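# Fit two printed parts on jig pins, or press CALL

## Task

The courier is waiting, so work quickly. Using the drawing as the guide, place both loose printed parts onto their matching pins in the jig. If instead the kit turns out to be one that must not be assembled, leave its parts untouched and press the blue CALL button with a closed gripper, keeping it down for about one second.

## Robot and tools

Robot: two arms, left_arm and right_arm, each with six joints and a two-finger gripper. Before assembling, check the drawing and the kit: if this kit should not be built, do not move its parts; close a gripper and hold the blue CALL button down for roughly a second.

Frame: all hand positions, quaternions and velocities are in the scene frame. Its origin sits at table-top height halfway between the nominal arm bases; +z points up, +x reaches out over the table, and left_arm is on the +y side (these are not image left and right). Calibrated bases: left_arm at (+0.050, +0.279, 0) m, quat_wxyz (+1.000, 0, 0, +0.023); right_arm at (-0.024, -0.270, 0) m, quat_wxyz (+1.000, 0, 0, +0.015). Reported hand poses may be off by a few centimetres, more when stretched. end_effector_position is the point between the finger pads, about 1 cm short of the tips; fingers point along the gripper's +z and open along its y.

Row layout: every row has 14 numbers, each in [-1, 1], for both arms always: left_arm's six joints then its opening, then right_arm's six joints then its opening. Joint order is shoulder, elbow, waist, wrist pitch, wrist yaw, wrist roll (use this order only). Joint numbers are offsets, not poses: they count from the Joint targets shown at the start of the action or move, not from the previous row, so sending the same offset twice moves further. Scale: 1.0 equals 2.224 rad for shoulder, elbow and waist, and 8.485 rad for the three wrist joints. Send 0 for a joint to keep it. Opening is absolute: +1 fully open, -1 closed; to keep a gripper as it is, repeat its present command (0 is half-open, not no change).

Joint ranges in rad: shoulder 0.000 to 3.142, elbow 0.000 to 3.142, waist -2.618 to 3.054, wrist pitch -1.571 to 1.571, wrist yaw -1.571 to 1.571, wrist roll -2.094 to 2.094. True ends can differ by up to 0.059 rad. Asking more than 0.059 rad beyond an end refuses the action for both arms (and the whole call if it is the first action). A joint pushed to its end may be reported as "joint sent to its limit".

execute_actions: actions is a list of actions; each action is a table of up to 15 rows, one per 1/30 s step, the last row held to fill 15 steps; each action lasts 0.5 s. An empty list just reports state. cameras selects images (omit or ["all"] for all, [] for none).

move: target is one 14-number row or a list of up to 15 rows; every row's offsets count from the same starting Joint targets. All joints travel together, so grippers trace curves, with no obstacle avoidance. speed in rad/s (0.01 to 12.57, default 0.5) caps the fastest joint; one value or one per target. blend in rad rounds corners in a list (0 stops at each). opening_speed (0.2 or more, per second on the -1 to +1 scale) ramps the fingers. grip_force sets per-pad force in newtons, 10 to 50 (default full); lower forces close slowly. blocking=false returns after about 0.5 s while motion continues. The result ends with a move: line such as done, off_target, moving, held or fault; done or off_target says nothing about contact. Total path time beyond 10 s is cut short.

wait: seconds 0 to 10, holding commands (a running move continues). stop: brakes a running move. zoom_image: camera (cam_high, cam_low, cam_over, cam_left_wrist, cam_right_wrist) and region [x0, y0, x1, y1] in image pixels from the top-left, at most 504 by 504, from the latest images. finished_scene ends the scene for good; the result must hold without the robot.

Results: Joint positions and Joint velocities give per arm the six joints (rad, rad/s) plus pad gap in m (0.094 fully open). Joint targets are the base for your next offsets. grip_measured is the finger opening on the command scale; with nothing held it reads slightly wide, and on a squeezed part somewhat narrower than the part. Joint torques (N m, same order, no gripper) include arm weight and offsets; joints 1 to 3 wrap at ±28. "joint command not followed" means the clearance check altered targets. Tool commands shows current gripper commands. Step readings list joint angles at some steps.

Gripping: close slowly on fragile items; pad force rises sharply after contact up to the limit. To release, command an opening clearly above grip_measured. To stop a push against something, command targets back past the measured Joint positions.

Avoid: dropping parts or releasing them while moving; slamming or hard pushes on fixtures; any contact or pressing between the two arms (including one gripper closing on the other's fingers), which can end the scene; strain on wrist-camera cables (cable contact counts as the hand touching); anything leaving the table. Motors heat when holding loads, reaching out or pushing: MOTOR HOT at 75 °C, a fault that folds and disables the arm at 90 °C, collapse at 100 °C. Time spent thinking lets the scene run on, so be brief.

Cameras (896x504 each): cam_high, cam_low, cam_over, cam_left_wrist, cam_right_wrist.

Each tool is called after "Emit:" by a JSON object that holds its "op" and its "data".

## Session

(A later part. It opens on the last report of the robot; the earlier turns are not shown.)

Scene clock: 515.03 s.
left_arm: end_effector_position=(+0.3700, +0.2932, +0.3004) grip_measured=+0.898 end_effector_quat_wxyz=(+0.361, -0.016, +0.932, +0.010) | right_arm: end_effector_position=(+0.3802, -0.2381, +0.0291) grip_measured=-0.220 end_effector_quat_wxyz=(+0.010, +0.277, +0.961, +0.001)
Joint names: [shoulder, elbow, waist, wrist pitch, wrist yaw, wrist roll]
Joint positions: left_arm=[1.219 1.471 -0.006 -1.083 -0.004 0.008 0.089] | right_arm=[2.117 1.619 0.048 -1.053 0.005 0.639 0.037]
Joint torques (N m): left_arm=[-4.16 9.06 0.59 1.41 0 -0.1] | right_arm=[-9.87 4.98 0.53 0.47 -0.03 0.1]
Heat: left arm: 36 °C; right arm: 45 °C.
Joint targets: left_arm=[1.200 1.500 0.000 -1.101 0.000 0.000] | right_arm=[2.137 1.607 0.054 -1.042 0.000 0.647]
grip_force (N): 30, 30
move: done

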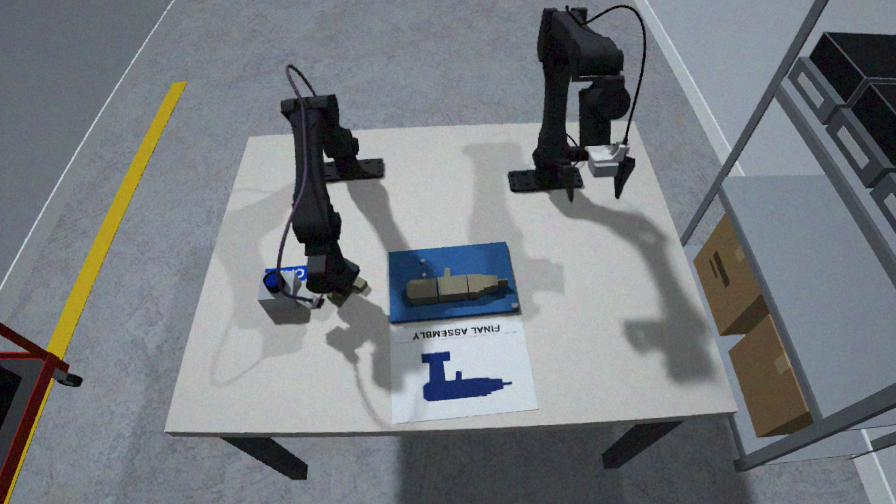

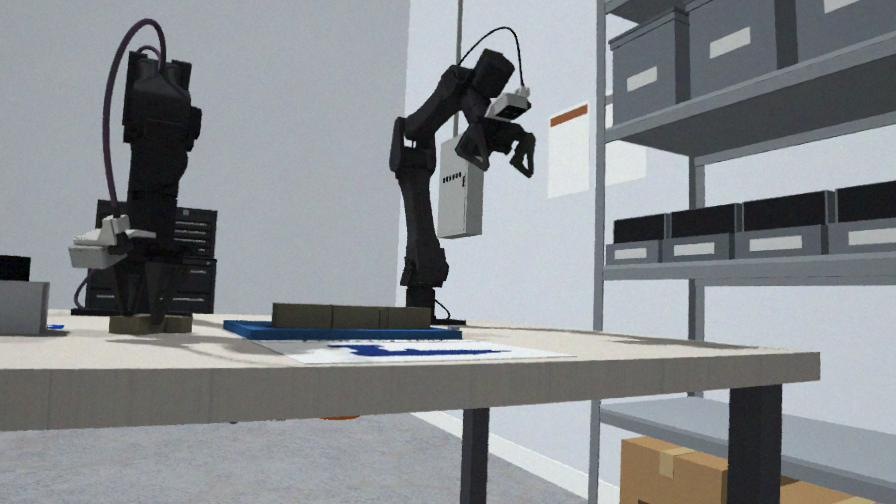

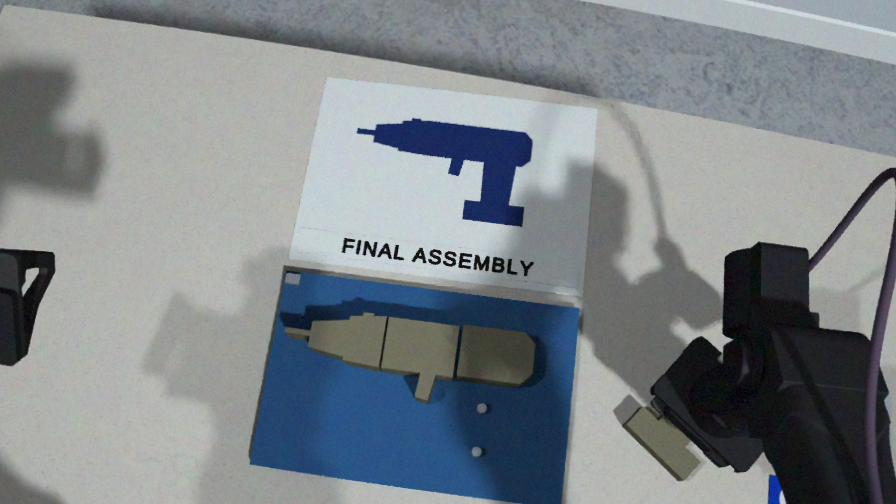

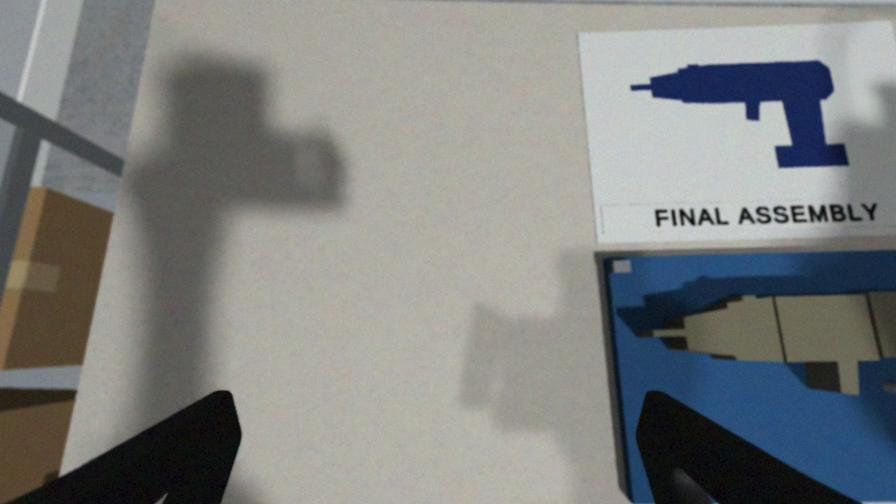

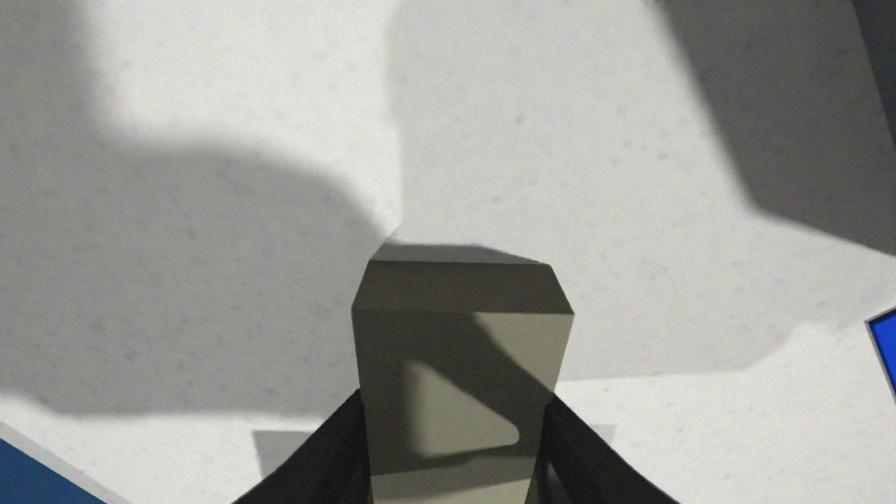

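Emit:
{"op": "move", "data": {"target": [[0,0,0,0,0,0,0.9,-0.0297,0.1052,0,-0.0350,0,0,-0.3],[0,0,0,0,0,0,0.9,-0.1419,-0.0148,0.2540,-0.0332,0,-0.0068,-0.3]], "speed": [0.5,0.9], "blend": [0.05,0], "cameras": ["cam_right_wrist","cam_low","cam_over"]}}

Emit:
{"op": "zoom_image", "data": {"camera": "cam_right_wrist", "region": [250, 0, 650, 225]}}

Emit:
{"op": "zoom_image", "data": {"camera": "cam_right_wrist", "region": [250, 200, 650, 425]}}

Scene clock: 523.53 s.
left_arm: end_effector_position=(+0.3700, +0.2932, +0.3004) grip_measured=+0.898 end_effector_quat_wxyz=(+0.361, -0.016, +0.932, +0.010) | right_arm: end_effector_position=(+0.2475, -0.0597, +0.1163) grip_measured=-0.223 end_effector_quat_wxyz=(-0.004, -0.028, +1.000, +0.000)
Joint names: [shoulder, elbow, waist, wrist pitch, wrist yaw, wrist roll]
Joint positions: left_arm=[1.219 1.471 -0.006 -1.083 -0.004 0.008 0.089] | right_arm=[1.851 1.589 0.623 -1.315 -0.005 0.597 0.037]
Joint torques (N m): left_arm=[-4.14 9.09 0.59 1.4 -0.01 -0.08] | right_arm=[-11.66 4.89 -0.38 0.24 0.04 -0.07]
Heat: left arm: 36 °C; right arm: 45 °C.
Joint targets: left_arm=[1.200 1.500 0.000 -1.101 0.000 0.000] | right_arm=[1.822 1.574 0.619 -1.324 0.000 0.589]
grip_force (N): 30, 30
move: done
Images, in order (width x height): cam_low 896x504, cam_over 896x504, cam_right_wrist 896x504.

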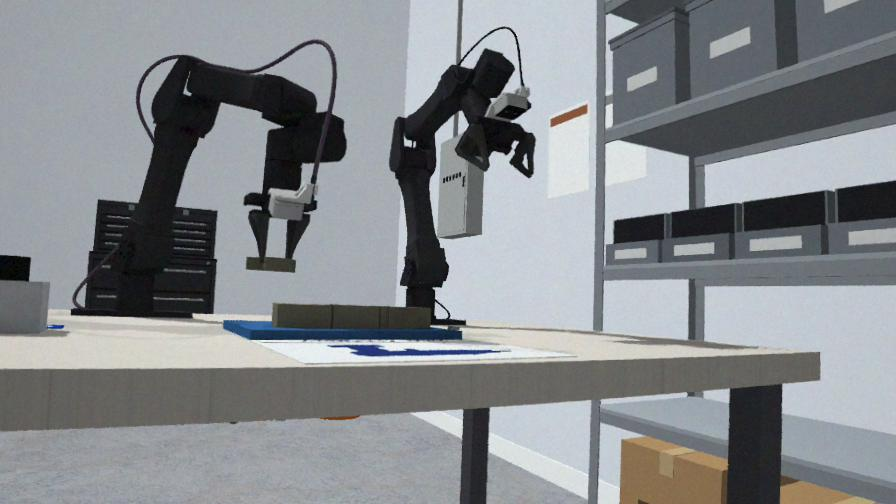

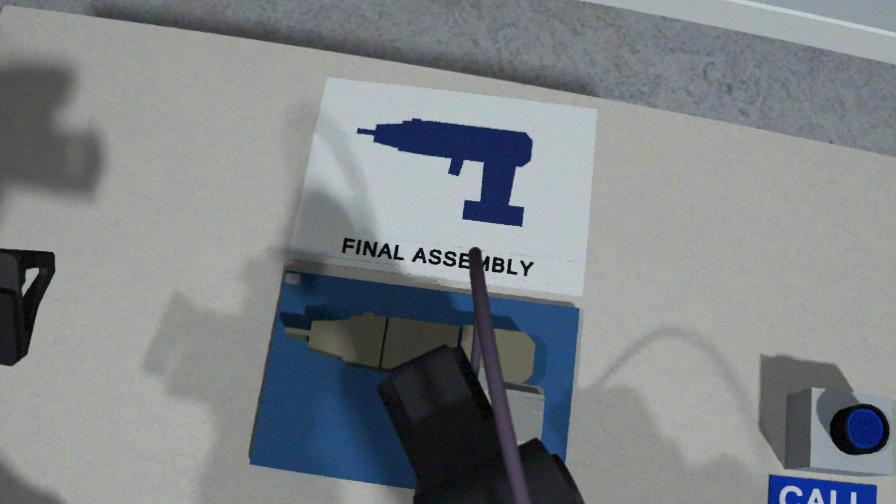

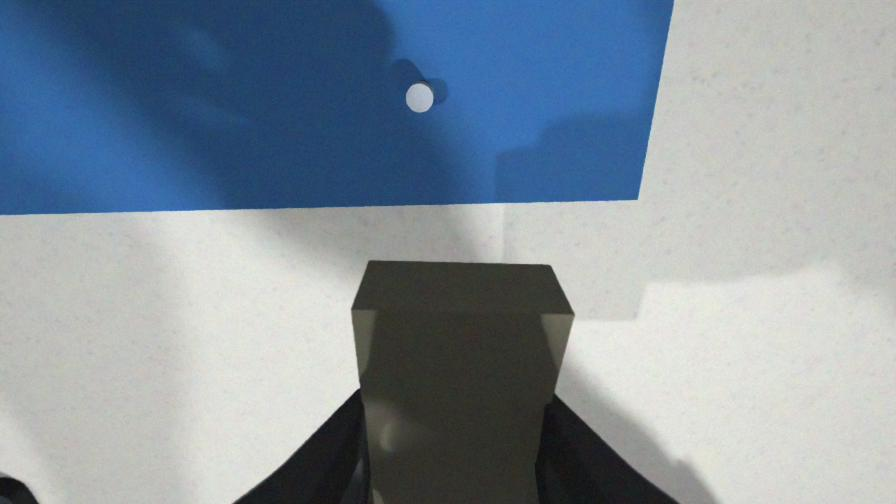

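Scaled by 1.260.

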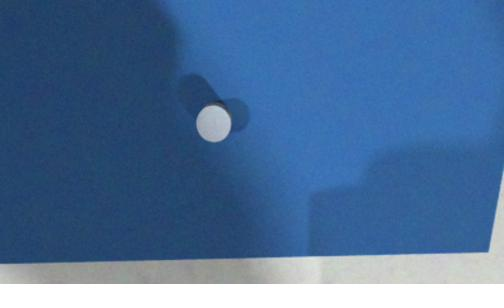

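Scaled by 1.260.

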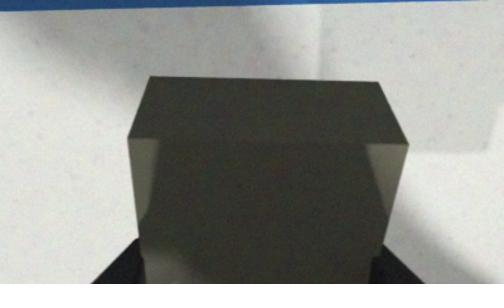

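Emit:
{"op": "move", "data": {"target": [[0,0,0,0,0,0,0.9,0.1565,0.1617,-0.0396,-0.0012,0,-0.0153,-0.3],[0,0,0,0,0,0,0.9,0.1590,0.1174,-0.0396,0.0111,0,-0.0153,-0.3]], "speed": [0.5,0.25], "blend": [0.02,0], "cameras": ["cam_low","cam_over","cam_right_wrist"]}}

Emit:
{"op": "zoom_image", "data": {"camera": "cam_low", "region": [230, 260, 450, 350]}}

Emit:
{"op": "zoom_image", "data": {"camera": "cam_right_wrist", "region": [300, 180, 700, 405]}}

Scene clock: 549.00 s.
left_arm: end_effector_position=(+0.3700, +0.2932, +0.3004) grip_measured=+0.898 end_effector_quat_wxyz=(+0.361, -0.016, +0.932, +0.010) | right_arm: end_effector_position=(+0.3317, -0.0433, +0.0707) grip_measured=-0.223 end_effector_quat_wxyz=(+0.007, -0.047, +0.999, +0.007)
Joint names: [shoulder, elbow, waist, wrist pitch, wrist yaw, wrist roll]
Joint positions: left_arm=[1.219 1.471 -0.006 -1.083 -0.004 0.008 0.089] | right_arm=[2.156 1.846 0.532 -1.243 -0.005 0.467 0.037]
Joint torques (N m): left_arm=[-4.05 9.02 0.64 1.4 0 -0.09] | right_arm=[-10.4 5.19 -0.13 0.48 0.05 -0.08]
Heat: left arm: 36 °C; right arm: 47 °C.
Joint targets: left_arm=[1.200 1.500 0.000 -1.101 0.000 0.000] | right_arm=[2.175 1.835 0.530 -1.229 0.000 0.459]
grip_force (N): 30, 30
move: done
Images, in order (width x height): cam_low 896x504, cam_over 896x504, cam_right_wrist 896x504.

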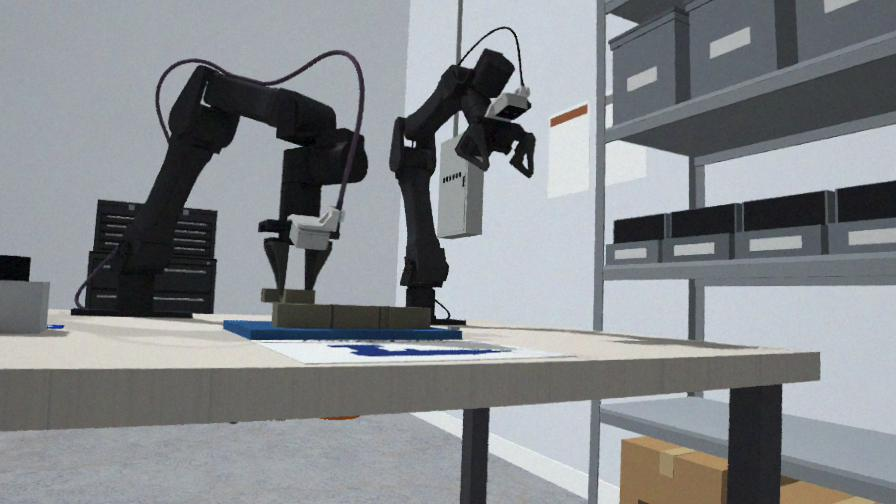

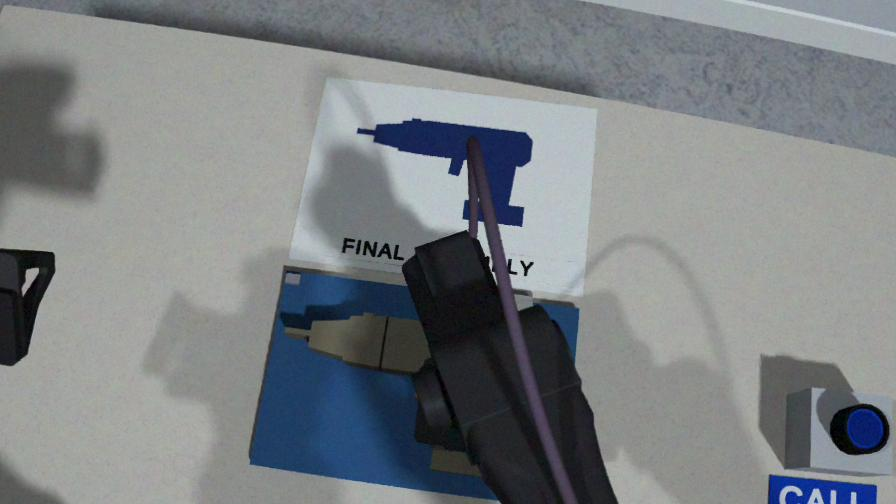

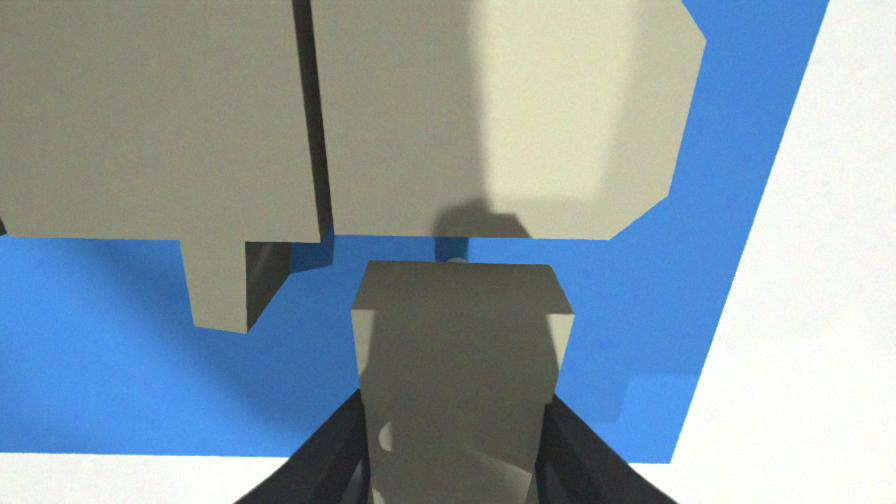

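Scaled by 2.291.

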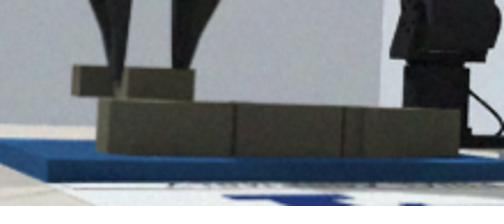

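Scaled by 1.260.

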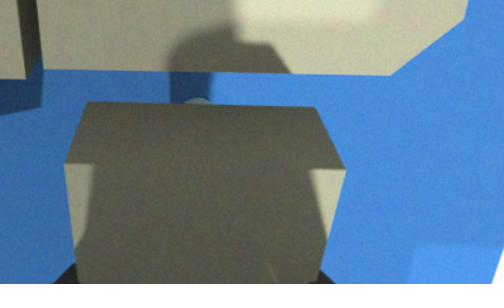

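Emit:
{"op": "move", "data": {"target": [0,0,0,0,0,0,0.9,0.0049,-0.0249,0.0007,0.0076,0,0,-0.3], "speed": 0.12, "cameras": ["cam_low","cam_over","cam_right_wrist"]}}

Emit:
{"op": "zoom_image", "data": {"camera": "cam_right_wrist", "region": [300, 180, 700, 405]}}

Scene clock: 567.93 s.
left_arm: end_effector_position=(+0.3700, +0.2932, +0.3004) grip_measured=+0.898 end_effector_quat_wxyz=(+0.361, -0.016, +0.932, +0.010) | right_arm: end_effector_position=(+0.3321, -0.0431, +0.0534) grip_measured=-0.223 end_effector_quat_wxyz=(+0.007, -0.047, +0.999, +0.007)
Joint names: [shoulder, elbow, waist, wrist pitch, wrist yaw, wrist roll]
Joint positions: left_arm=[1.219 1.471 -0.006 -1.083 -0.004 0.008 0.089] | right_arm=[2.165 1.792 0.532 -1.179 -0.005 0.467 0.037]
Joint torques (N m): left_arm=[-4.1 9.05 0.61 1.41 0.02 -0.09] | right_arm=[-10.33 5.09 -0.03 0.51 0.05 -0.09]
Heat: left arm: 36 °C; right arm: 45 °C.
Joint targets: left_arm=[1.200 1.500 0.000 -1.101 0.000 0.000] | right_arm=[2.186 1.780 0.532 -1.165 0.000 0.459]
grip_force (N): 30, 30
move: done
Images, in order (width x height): cam_low 896x504, cam_over 896x504, cam_right_wrist 896x504.

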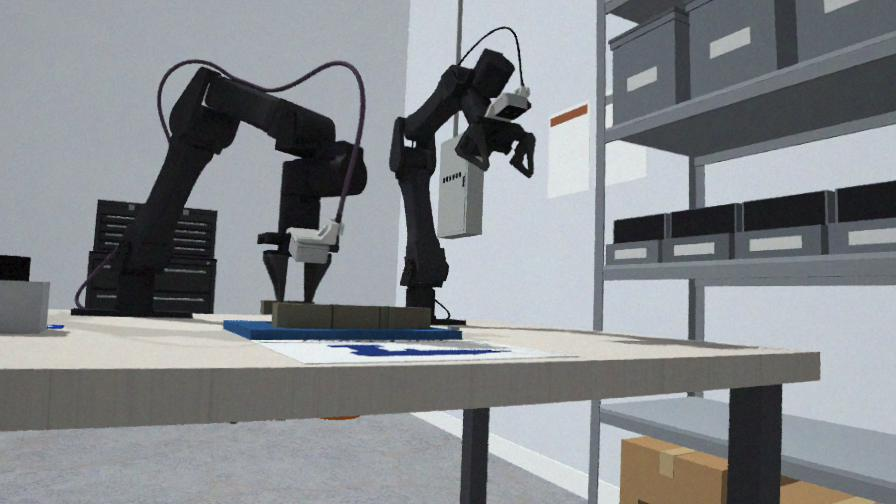

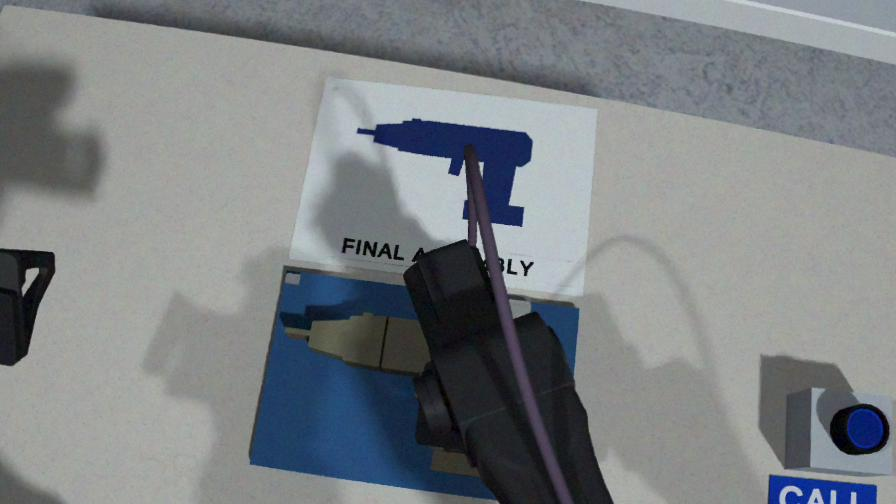

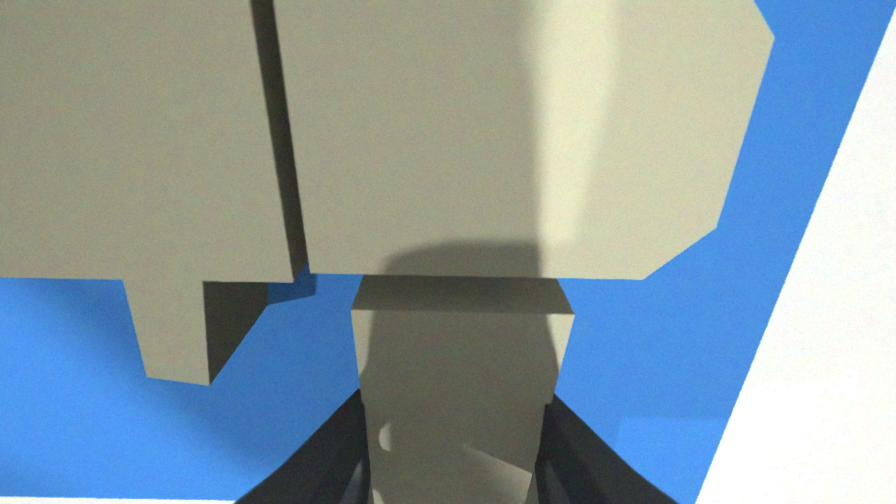

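Scaled by 1.260.

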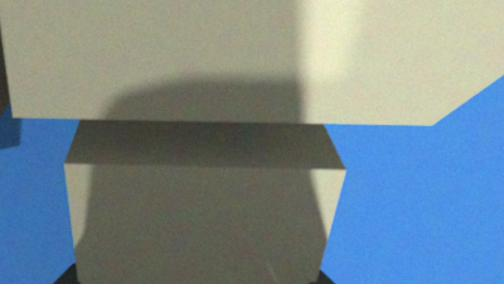

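Emit:
{"op": "move", "data": {"target": [0,0,0,0,0,0,0.9,0.0056,-0.0199,0,0.0067,0,0,-0.3], "speed": 0.1, "cameras": ["cam_low","cam_over","cam_right_wrist"]}}

Emit:
{"op": "zoom_image", "data": {"camera": "cam_low", "region": [230, 260, 450, 350]}}

Scene clock: 603.90 s.
left_arm: end_effector_position=(+0.3700, +0.2932, +0.3004) grip_measured=+0.898 end_effector_quat_wxyz=(+0.361, -0.016, +0.932, +0.010) | right_arm: end_effector_position=(+0.3325, -0.0428, +0.0497) grip_measured=-0.223 end_effector_quat_wxyz=(+0.009, -0.047, +0.999, +0.008)
Joint names: [shoulder, elbow, waist, wrist pitch, wrist yaw, wrist roll]
Joint positions: left_arm=[1.219 1.471 -0.006 -1.083 -0.004 0.008 0.089] | right_arm=[2.165 1.777 0.532 -1.159 -0.005 0.467 0.037]
Joint torques (N m): left_arm=[-4.1 9.02 0.64 1.38 0.01 -0.1] | right_arm=[-9.28 2.82 -0.02 0.91 0.05 -0.08]
Motor temperatures (°C): left_arm=[33 35 33 36 29 29 31] | right_arm=[46 38 30 37 28 28 33]
Heat: left arm: 36 °C; right arm: 46 °C.
Joint targets: left_arm=[1.200 1.500 0.000 -1.101 0.000 0.000] | right_arm=[2.198 1.735 0.532 -1.108 0.000 0.459]
grip_force (N): 30, 30
move: off_target (right_arm); right_arm: the wrist pitch is farthest, 0.051 rad from its target
Images, in order (width x height): cam_low 896x504, cam_over 896x504, cam_right_wrist 896x504.

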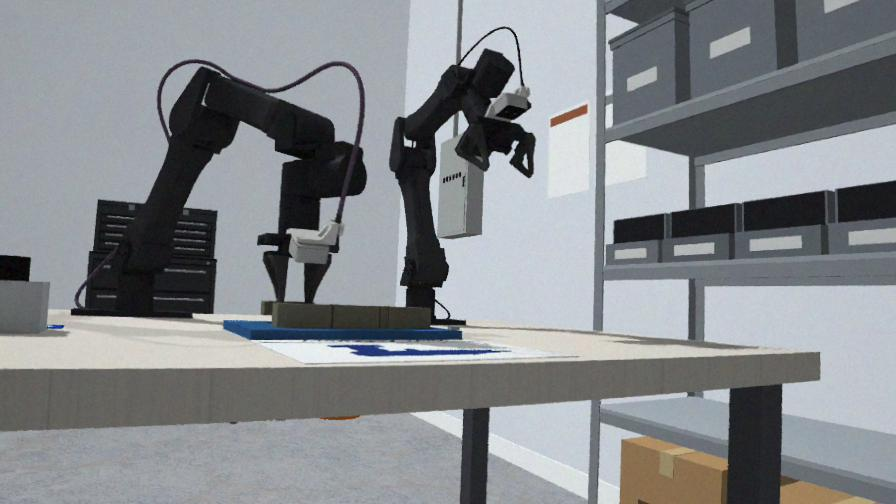

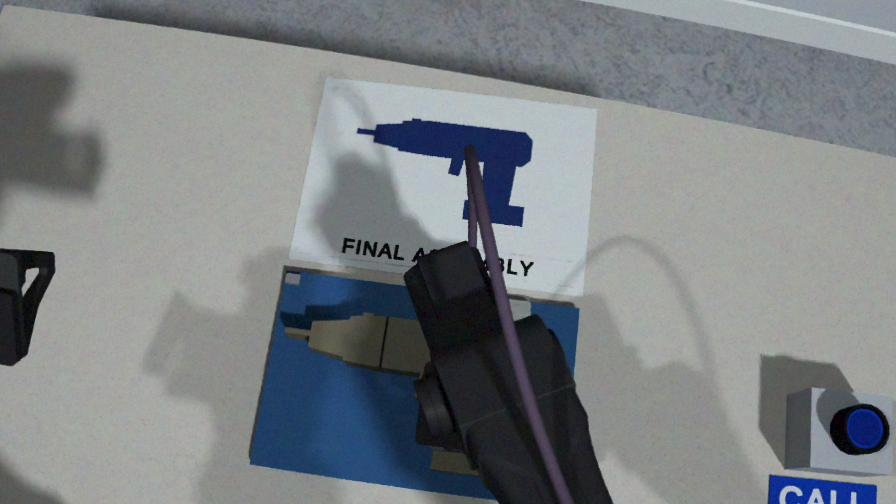

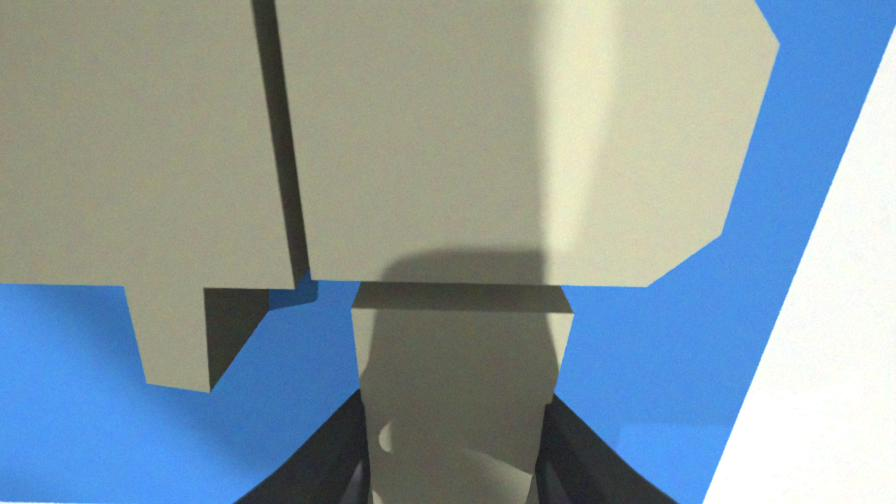

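Scaled by 2.291.

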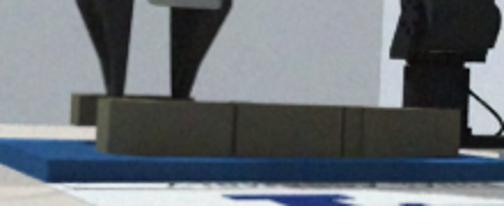

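Emit:
{"op": "move", "data": {"target": [[0,0,0,0,0,0,0.9,-0.0089,0.0233,-0.0045,-0.0084,0,-0.0007,-0.3],[0,0,0,0,0,0,0.9,-0.0009,-0.0050,-0.0045,0.0011,0,-0.0007,-0.3]], "speed": 0.1, "cameras": ["cam_low","cam_right_wrist"]}}

Scene clock: 622.80 s.
left_arm: end_effector_position=(+0.3700, +0.2932, +0.3004) grip_measured=+0.898 end_effector_quat_wxyz=(+0.361, -0.016, +0.932, +0.010) | right_arm: end_effector_position=(+0.3336, -0.0444, +0.0496) grip_measured=-0.223 end_effector_quat_wxyz=(+0.011, -0.047, +0.999, +0.009)
Joint names: [shoulder, elbow, waist, wrist pitch, wrist yaw, wrist roll]
Joint positions: left_arm=[1.219 1.471 -0.006 -1.083 -0.004 0.008 0.089] | right_arm=[2.159 1.768 0.528 -1.15 -0.005 0.464 0.037]
Joint torques (N m): left_arm=[-4.04 9.03 0.64 1.38 0.01 -0.1] | right_arm=[-8.96 2.74 -0.5 0.92 0.04 -0.1]
Heat: left arm: 36 °C; right arm: 46 °C.
Joint targets: left_arm=[1.200 1.500 0.000 -1.101 0.000 0.000] | right_arm=[2.197 1.724 0.522 -1.099 0.000 0.453]
grip_force (N): 30, 30
move: off_target (right_arm); right_arm: the wrist pitch is farthest, 0.052 rad from its target
Images, in order (width x height): cam_low 896x504, cam_right_wrist 896x504.

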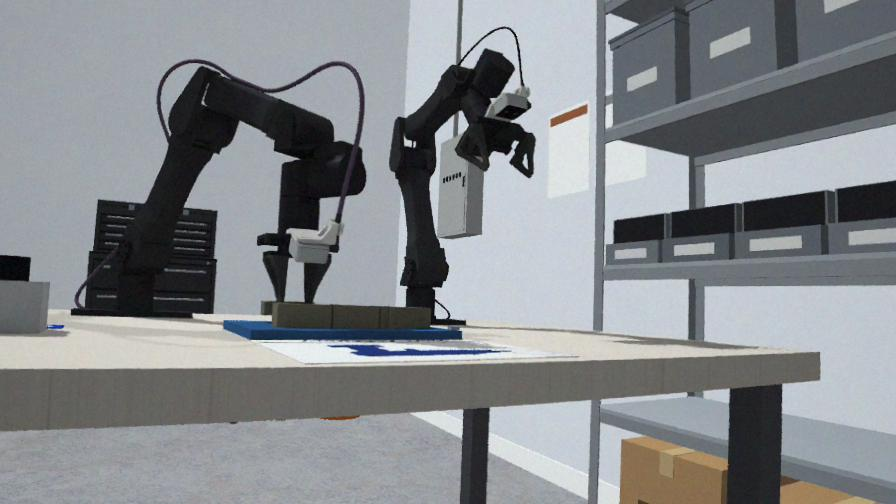

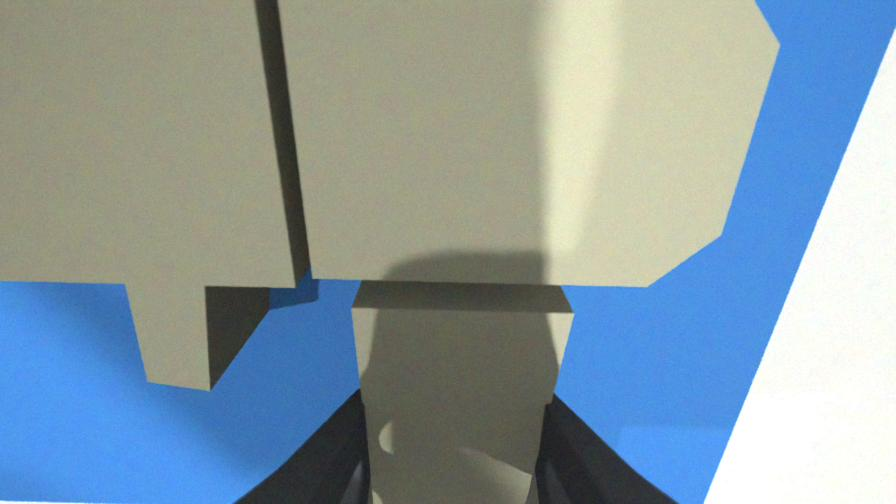

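Emit:
{"op": "move", "data": {"target": [[0,0,0,0,0,0,0.9,-0.0129,0.0571,0,-0.0182,0,0,-0.3],[0,0,0,0,0,0,0.9,-0.0353,0.0164,0,-0.0134,0,0,-0.3]], "speed": 0.3, "blend": [0.01,0], "cameras": ["cam_low","cam_over","cam_right_wrist"]}}

Emit:
{"op": "zoom_image", "data": {"camera": "cam_right_wrist", "region": [300, 150, 700, 375]}}

Emit:
{"op": "zoom_image", "data": {"camera": "cam_low", "region": [230, 260, 450, 350]}}

Scene clock: 633.53 s.
left_arm: end_effector_position=(+0.3700, +0.2932, +0.3004) grip_measured=+0.898 end_effector_quat_wxyz=(+0.361, -0.016, +0.932, +0.010) | right_arm: end_effector_position=(+0.3222, -0.0515, +0.0549) grip_measured=-0.223 end_effector_quat_wxyz=(-0.010, -0.048, +0.999, -0.003)
Joint names: [shoulder, elbow, waist, wrist pitch, wrist yaw, wrist roll]
Joint positions: left_arm=[1.219 1.471 -0.006 -1.083 -0.004 0.008 0.089] | right_arm=[2.151 1.776 0.528 -1.216 -0.005 0.461 0.037]
Joint torques (N m): left_arm=[-4.16 8.99 0.58 1.38 0.01 -0.09] | right_arm=[-14.78 4.78 -0.51 0.32 0.04 -0.08]
Heat: left arm: 36 °C; right arm: 46 °C.
Joint targets: left_arm=[1.200 1.500 0.000 -1.101 0.000 0.000] | right_arm=[2.118 1.761 0.522 -1.213 0.000 0.453]
grip_force (N): 30, 30
move: done
Images, in order (width x height): cam_low 896x504, cam_over 896x504, cam_right_wrist 896x504.

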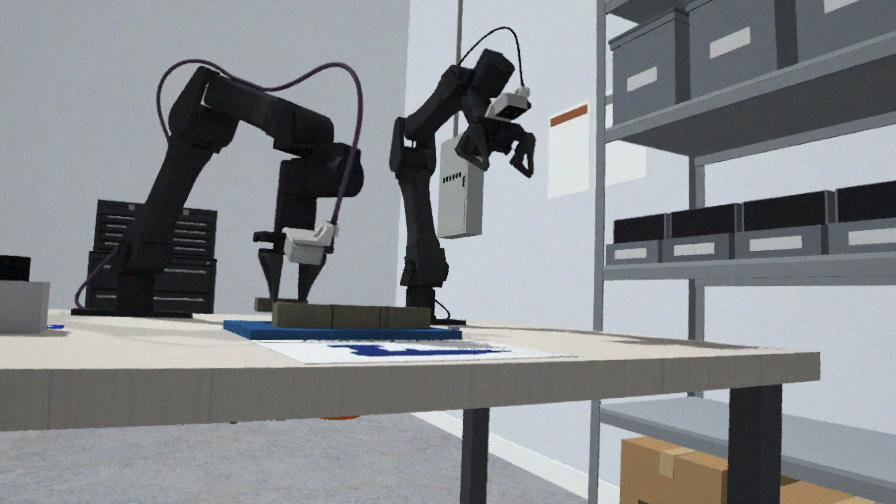

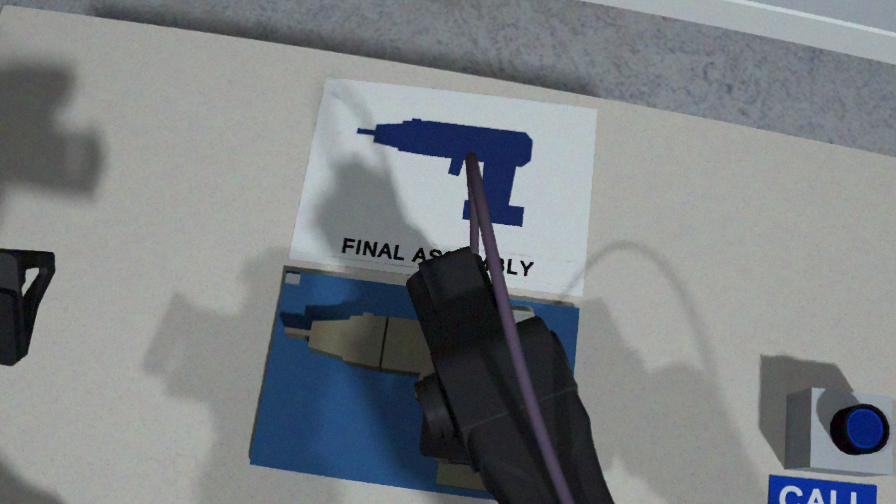

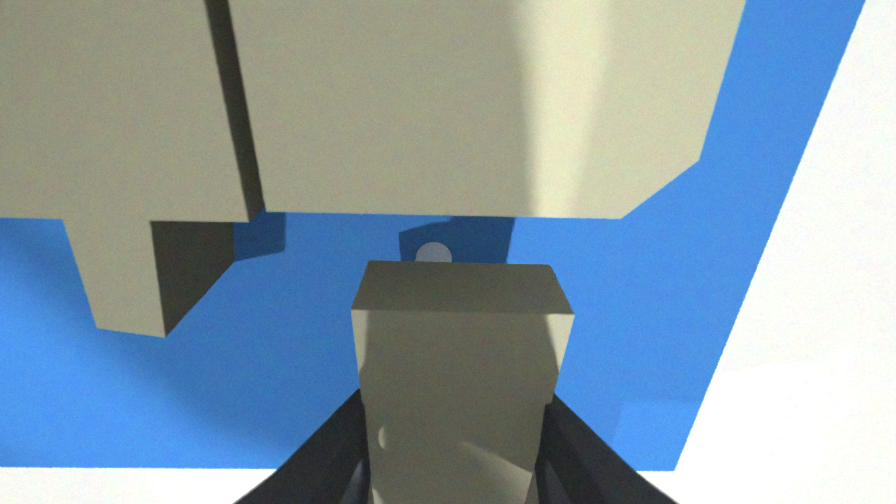

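Scaled by 1.260.

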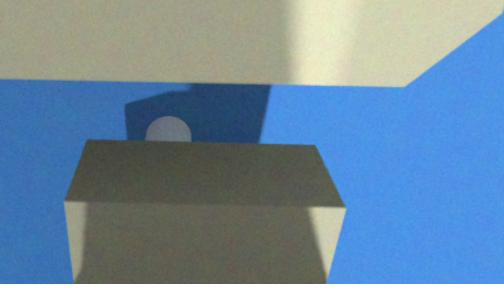

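Scaled by 2.291.

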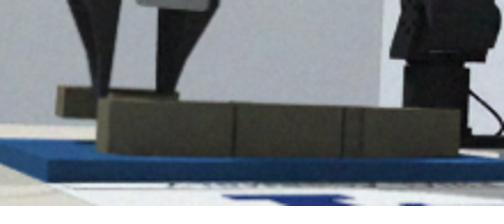

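Emit:
{"op": "move", "data": {"target": [[0,0,0,0,0,0,0.9,0.0276,0.0252,-0.0024,0.0005,0,-0.0006,-0.3],[0,0,0,0,0,0,0.9,0.0372,-0.0134,-0.0024,0.0132,0,-0.0006,-0.3]], "speed": 0.12, "cameras": ["cam_low","cam_right_wrist"]}}

Scene clock: 676.37 s.
left_arm: end_effector_position=(+0.3700, +0.2932, +0.3004) grip_measured=+0.898 end_effector_quat_wxyz=(+0.361, -0.016, +0.932, +0.010) | right_arm: end_effector_position=(+0.3343, -0.0468, +0.0409) grip_measured=-0.223 end_effector_quat_wxyz=(+0.007, -0.048, +0.999, +0.006)
Joint names: [shoulder, elbow, waist, wrist pitch, wrist yaw, wrist roll]
Joint positions: left_arm=[1.219 1.471 -0.006 -1.083 -0.004 0.008 0.089] | right_arm=[2.173 1.755 0.523 -1.134 -0.004 0.456 0.037]
Joint torques (N m): left_arm=[-4.12 8.94 0.62 1.39 0 -0.11] | right_arm=[-9.83 4.14 -0.53 0.71 0.04 -0.08]
Motor temperatures (°C): left_arm=[33 35 33 35 29 29 31] | right_arm=[51 38 29 36 28 28 33]
Heat: left arm: 35 °C; right arm: 51 °C.
Joint targets: left_arm=[1.200 1.500 0.000 -1.101 0.000 0.000] | right_arm=[2.201 1.731 0.517 -1.101 0.000 0.448]
grip_force (N): 30, 30
move: done
Images, in order (width x height): cam_low 896x504, cam_right_wrist 896x504.

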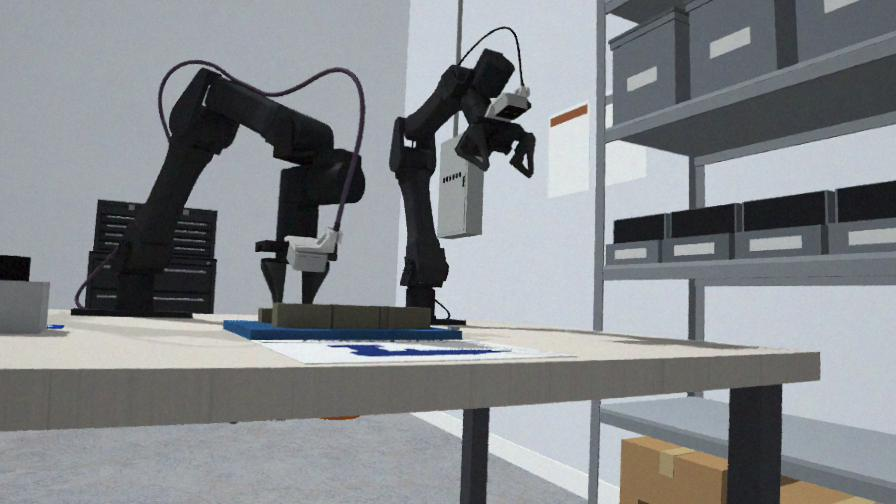

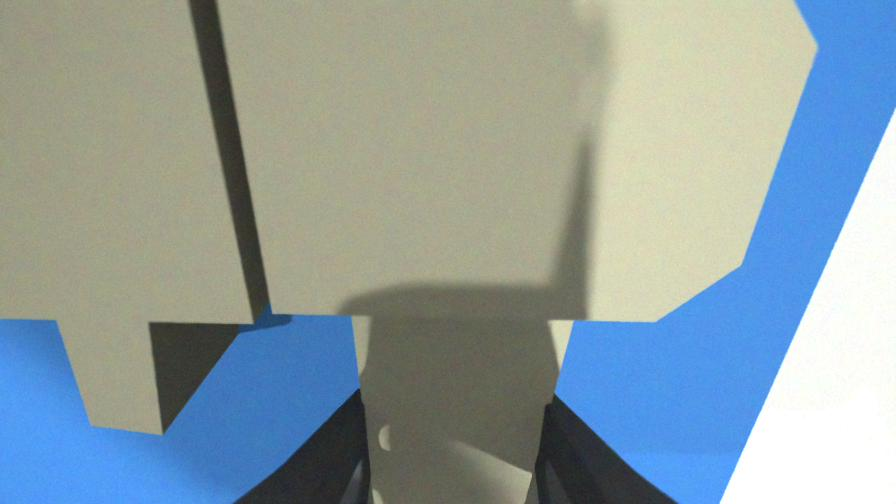

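Emit:
{"op": "move", "data": {"target": [[0,0,0,0,0,0,0.9,0.0044,-0.0109,0,0.0040,0,0,-0.3],[0,0,0,0,0,0,0.9,0.0044,-0.0109,0,0.0040,0,0,0.1]], "speed": 0.1, "opening_speed": 0.5, "cameras": ["cam_low","cam_right_wrist"]}}

Emit:
{"op": "zoom_image", "data": {"camera": "cam_low", "region": [210, 270, 470, 350]}}

Scene clock: 682.47 s.
left_arm: end_effector_position=(+0.3700, +0.2932, +0.3004) grip_measured=+0.898 end_effector_quat_wxyz=(+0.361, -0.016, +0.932, +0.010) | right_arm: end_effector_position=(+0.3377, -0.0457, +0.0305) grip_measured=+0.098 end_effector_quat_wxyz=(+0.013, -0.047, +0.999, +0.009)
Joint names: [shoulder, elbow, waist, wrist pitch, wrist yaw, wrist roll]
Joint positions: left_arm=[1.219 1.471 -0.006 -1.083 -0.004 0.008 0.089] | right_arm=[2.182 1.726 0.521 -1.083 -0.003 0.456 0.052]
Joint torques (N m): left_arm=[-4.05 8.99 0.64 1.42 0 -0.08] | right_arm=[-9.83 4.45 -0.4 0.56 0.04 -0.08]
Heat: left arm: 35 °C; right arm: 50 °C.
Joint targets: left_arm=[1.200 1.500 0.000 -1.101 0.000 0.000] | right_arm=[2.211 1.707 0.517 -1.066 0.000 0.448]
grip_force (N): 30, 30
move: done; target 2's new numbers were sent with right_arm's wrist pitch 0.060 rad from that target
Images, in order (width x height): cam_low 896x504, cam_right_wrist 896x504.

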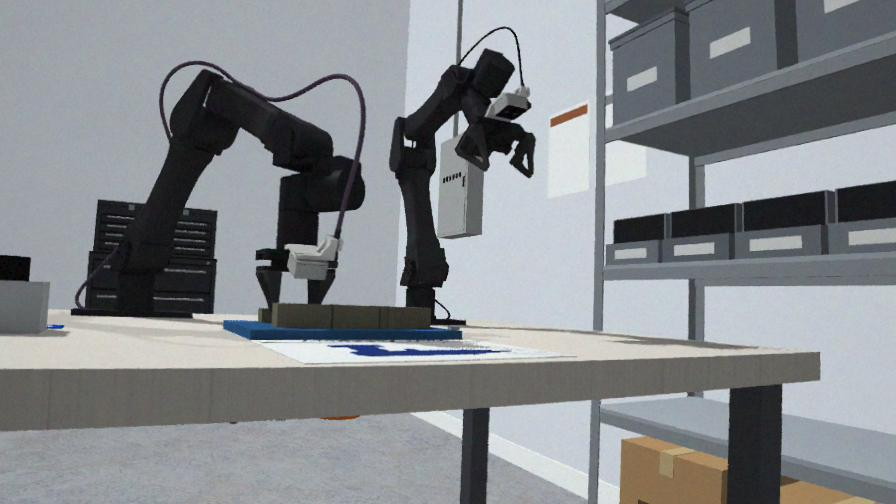

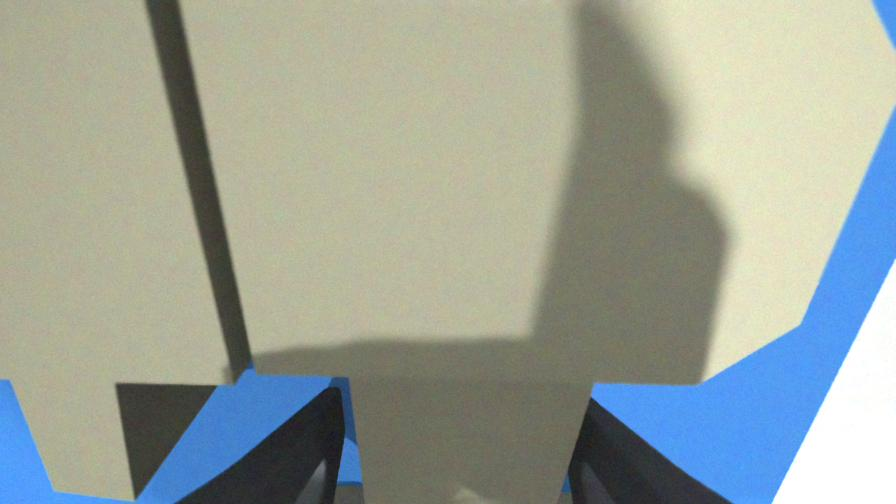

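Scaled by 1.938.

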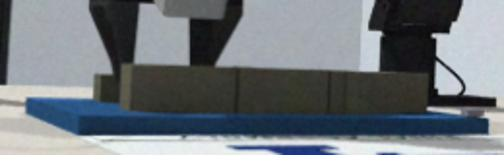

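Emit:
{"op": "move", "data": {"target": [[0,0,0,0,0,0,0.9,-0.0184,0.1020,0,-0.0317,0,0,0.1],[0,0,0,0,0,0,0.9,-0.3287,-0.1367,-0.2325,-0.0504,0,-0.0528,0.1]], "speed": [0.3,1.0], "blend": [0.03,0], "cameras": ["cam_low","cam_over"]}}

Emit:
{"op": "zoom_image", "data": {"camera": "cam_over", "region": [240, 250, 600, 504]}}

Emit:
{"op": "zoom_image", "data": {"camera": "cam_low", "region": [210, 270, 470, 350]}}

Scene clock: 693.03 s.
left_arm: end_effector_position=(+0.3700, +0.2932, +0.3004) grip_measured=+0.898 end_effector_quat_wxyz=(+0.361, -0.016, +0.932, +0.010) | right_arm: end_effector_position=(+0.2258, -0.2608, +0.1739) grip_measured=+0.099 end_effector_quat_wxyz=(+0.008, -0.011, +1.000, +0.001)
Joint names: [shoulder, elbow, waist, wrist pitch, wrist yaw, wrist roll]
Joint positions: left_arm=[1.219 1.471 -0.006 -1.083 -0.004 0.008 0.089] | right_arm=[1.488 1.418 0.001 -1.486 -0.001 0.01 0.052]
Joint torques (N m): left_arm=[-4.14 8.98 0.61 1.38 0 -0.1] | right_arm=[-6.11 4.83 -0.13 0.28 0.02 -0.09]
Heat: left arm: 35 °C; right arm: 49 °C.
Joint targets: left_arm=[1.200 1.500 0.000 -1.101 0.000 0.000] | right_arm=[1.479 1.403 -0.001 -1.494 0.001 0.000]
grip_force (N): 30, 30
move: done
Images, in order (width x height): cam_low 896x504, cam_over 896x504.

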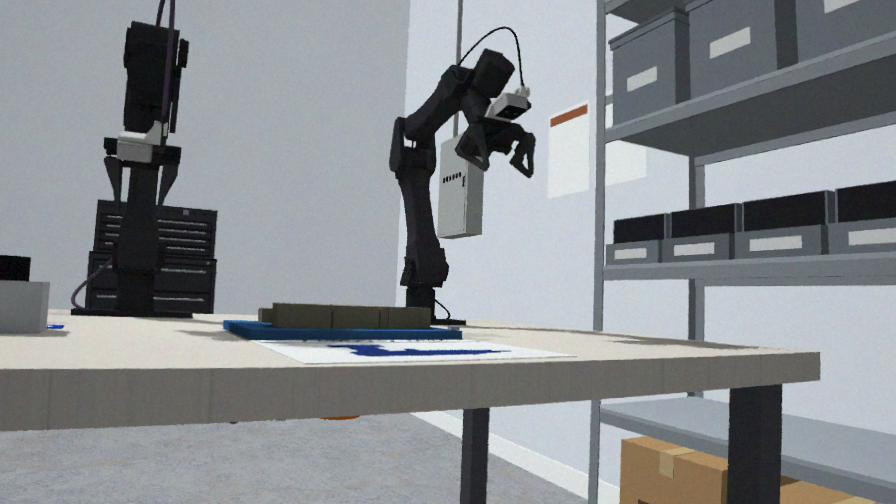

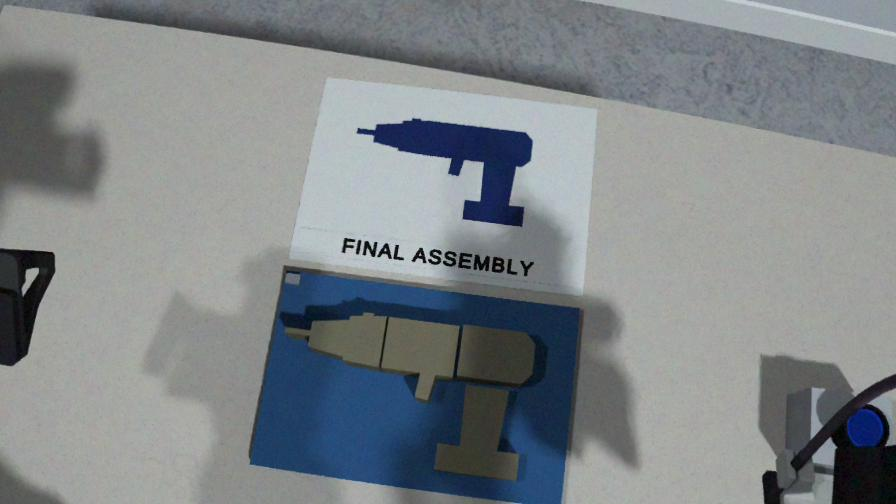

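Scaled by 1.400.

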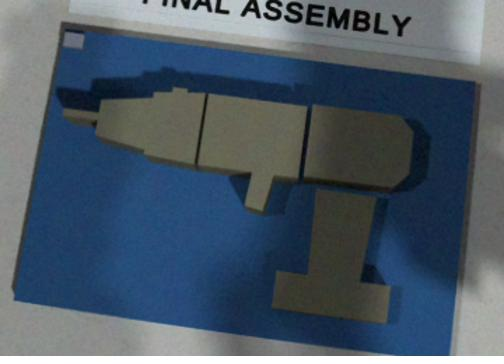

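Scaled by 1.938.

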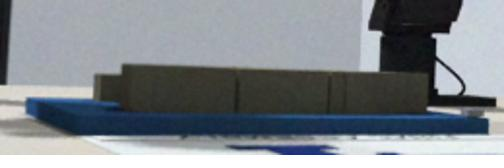

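Emit:
{"op": "finished_scene", "data": {}}

The scene is finished: the task was done.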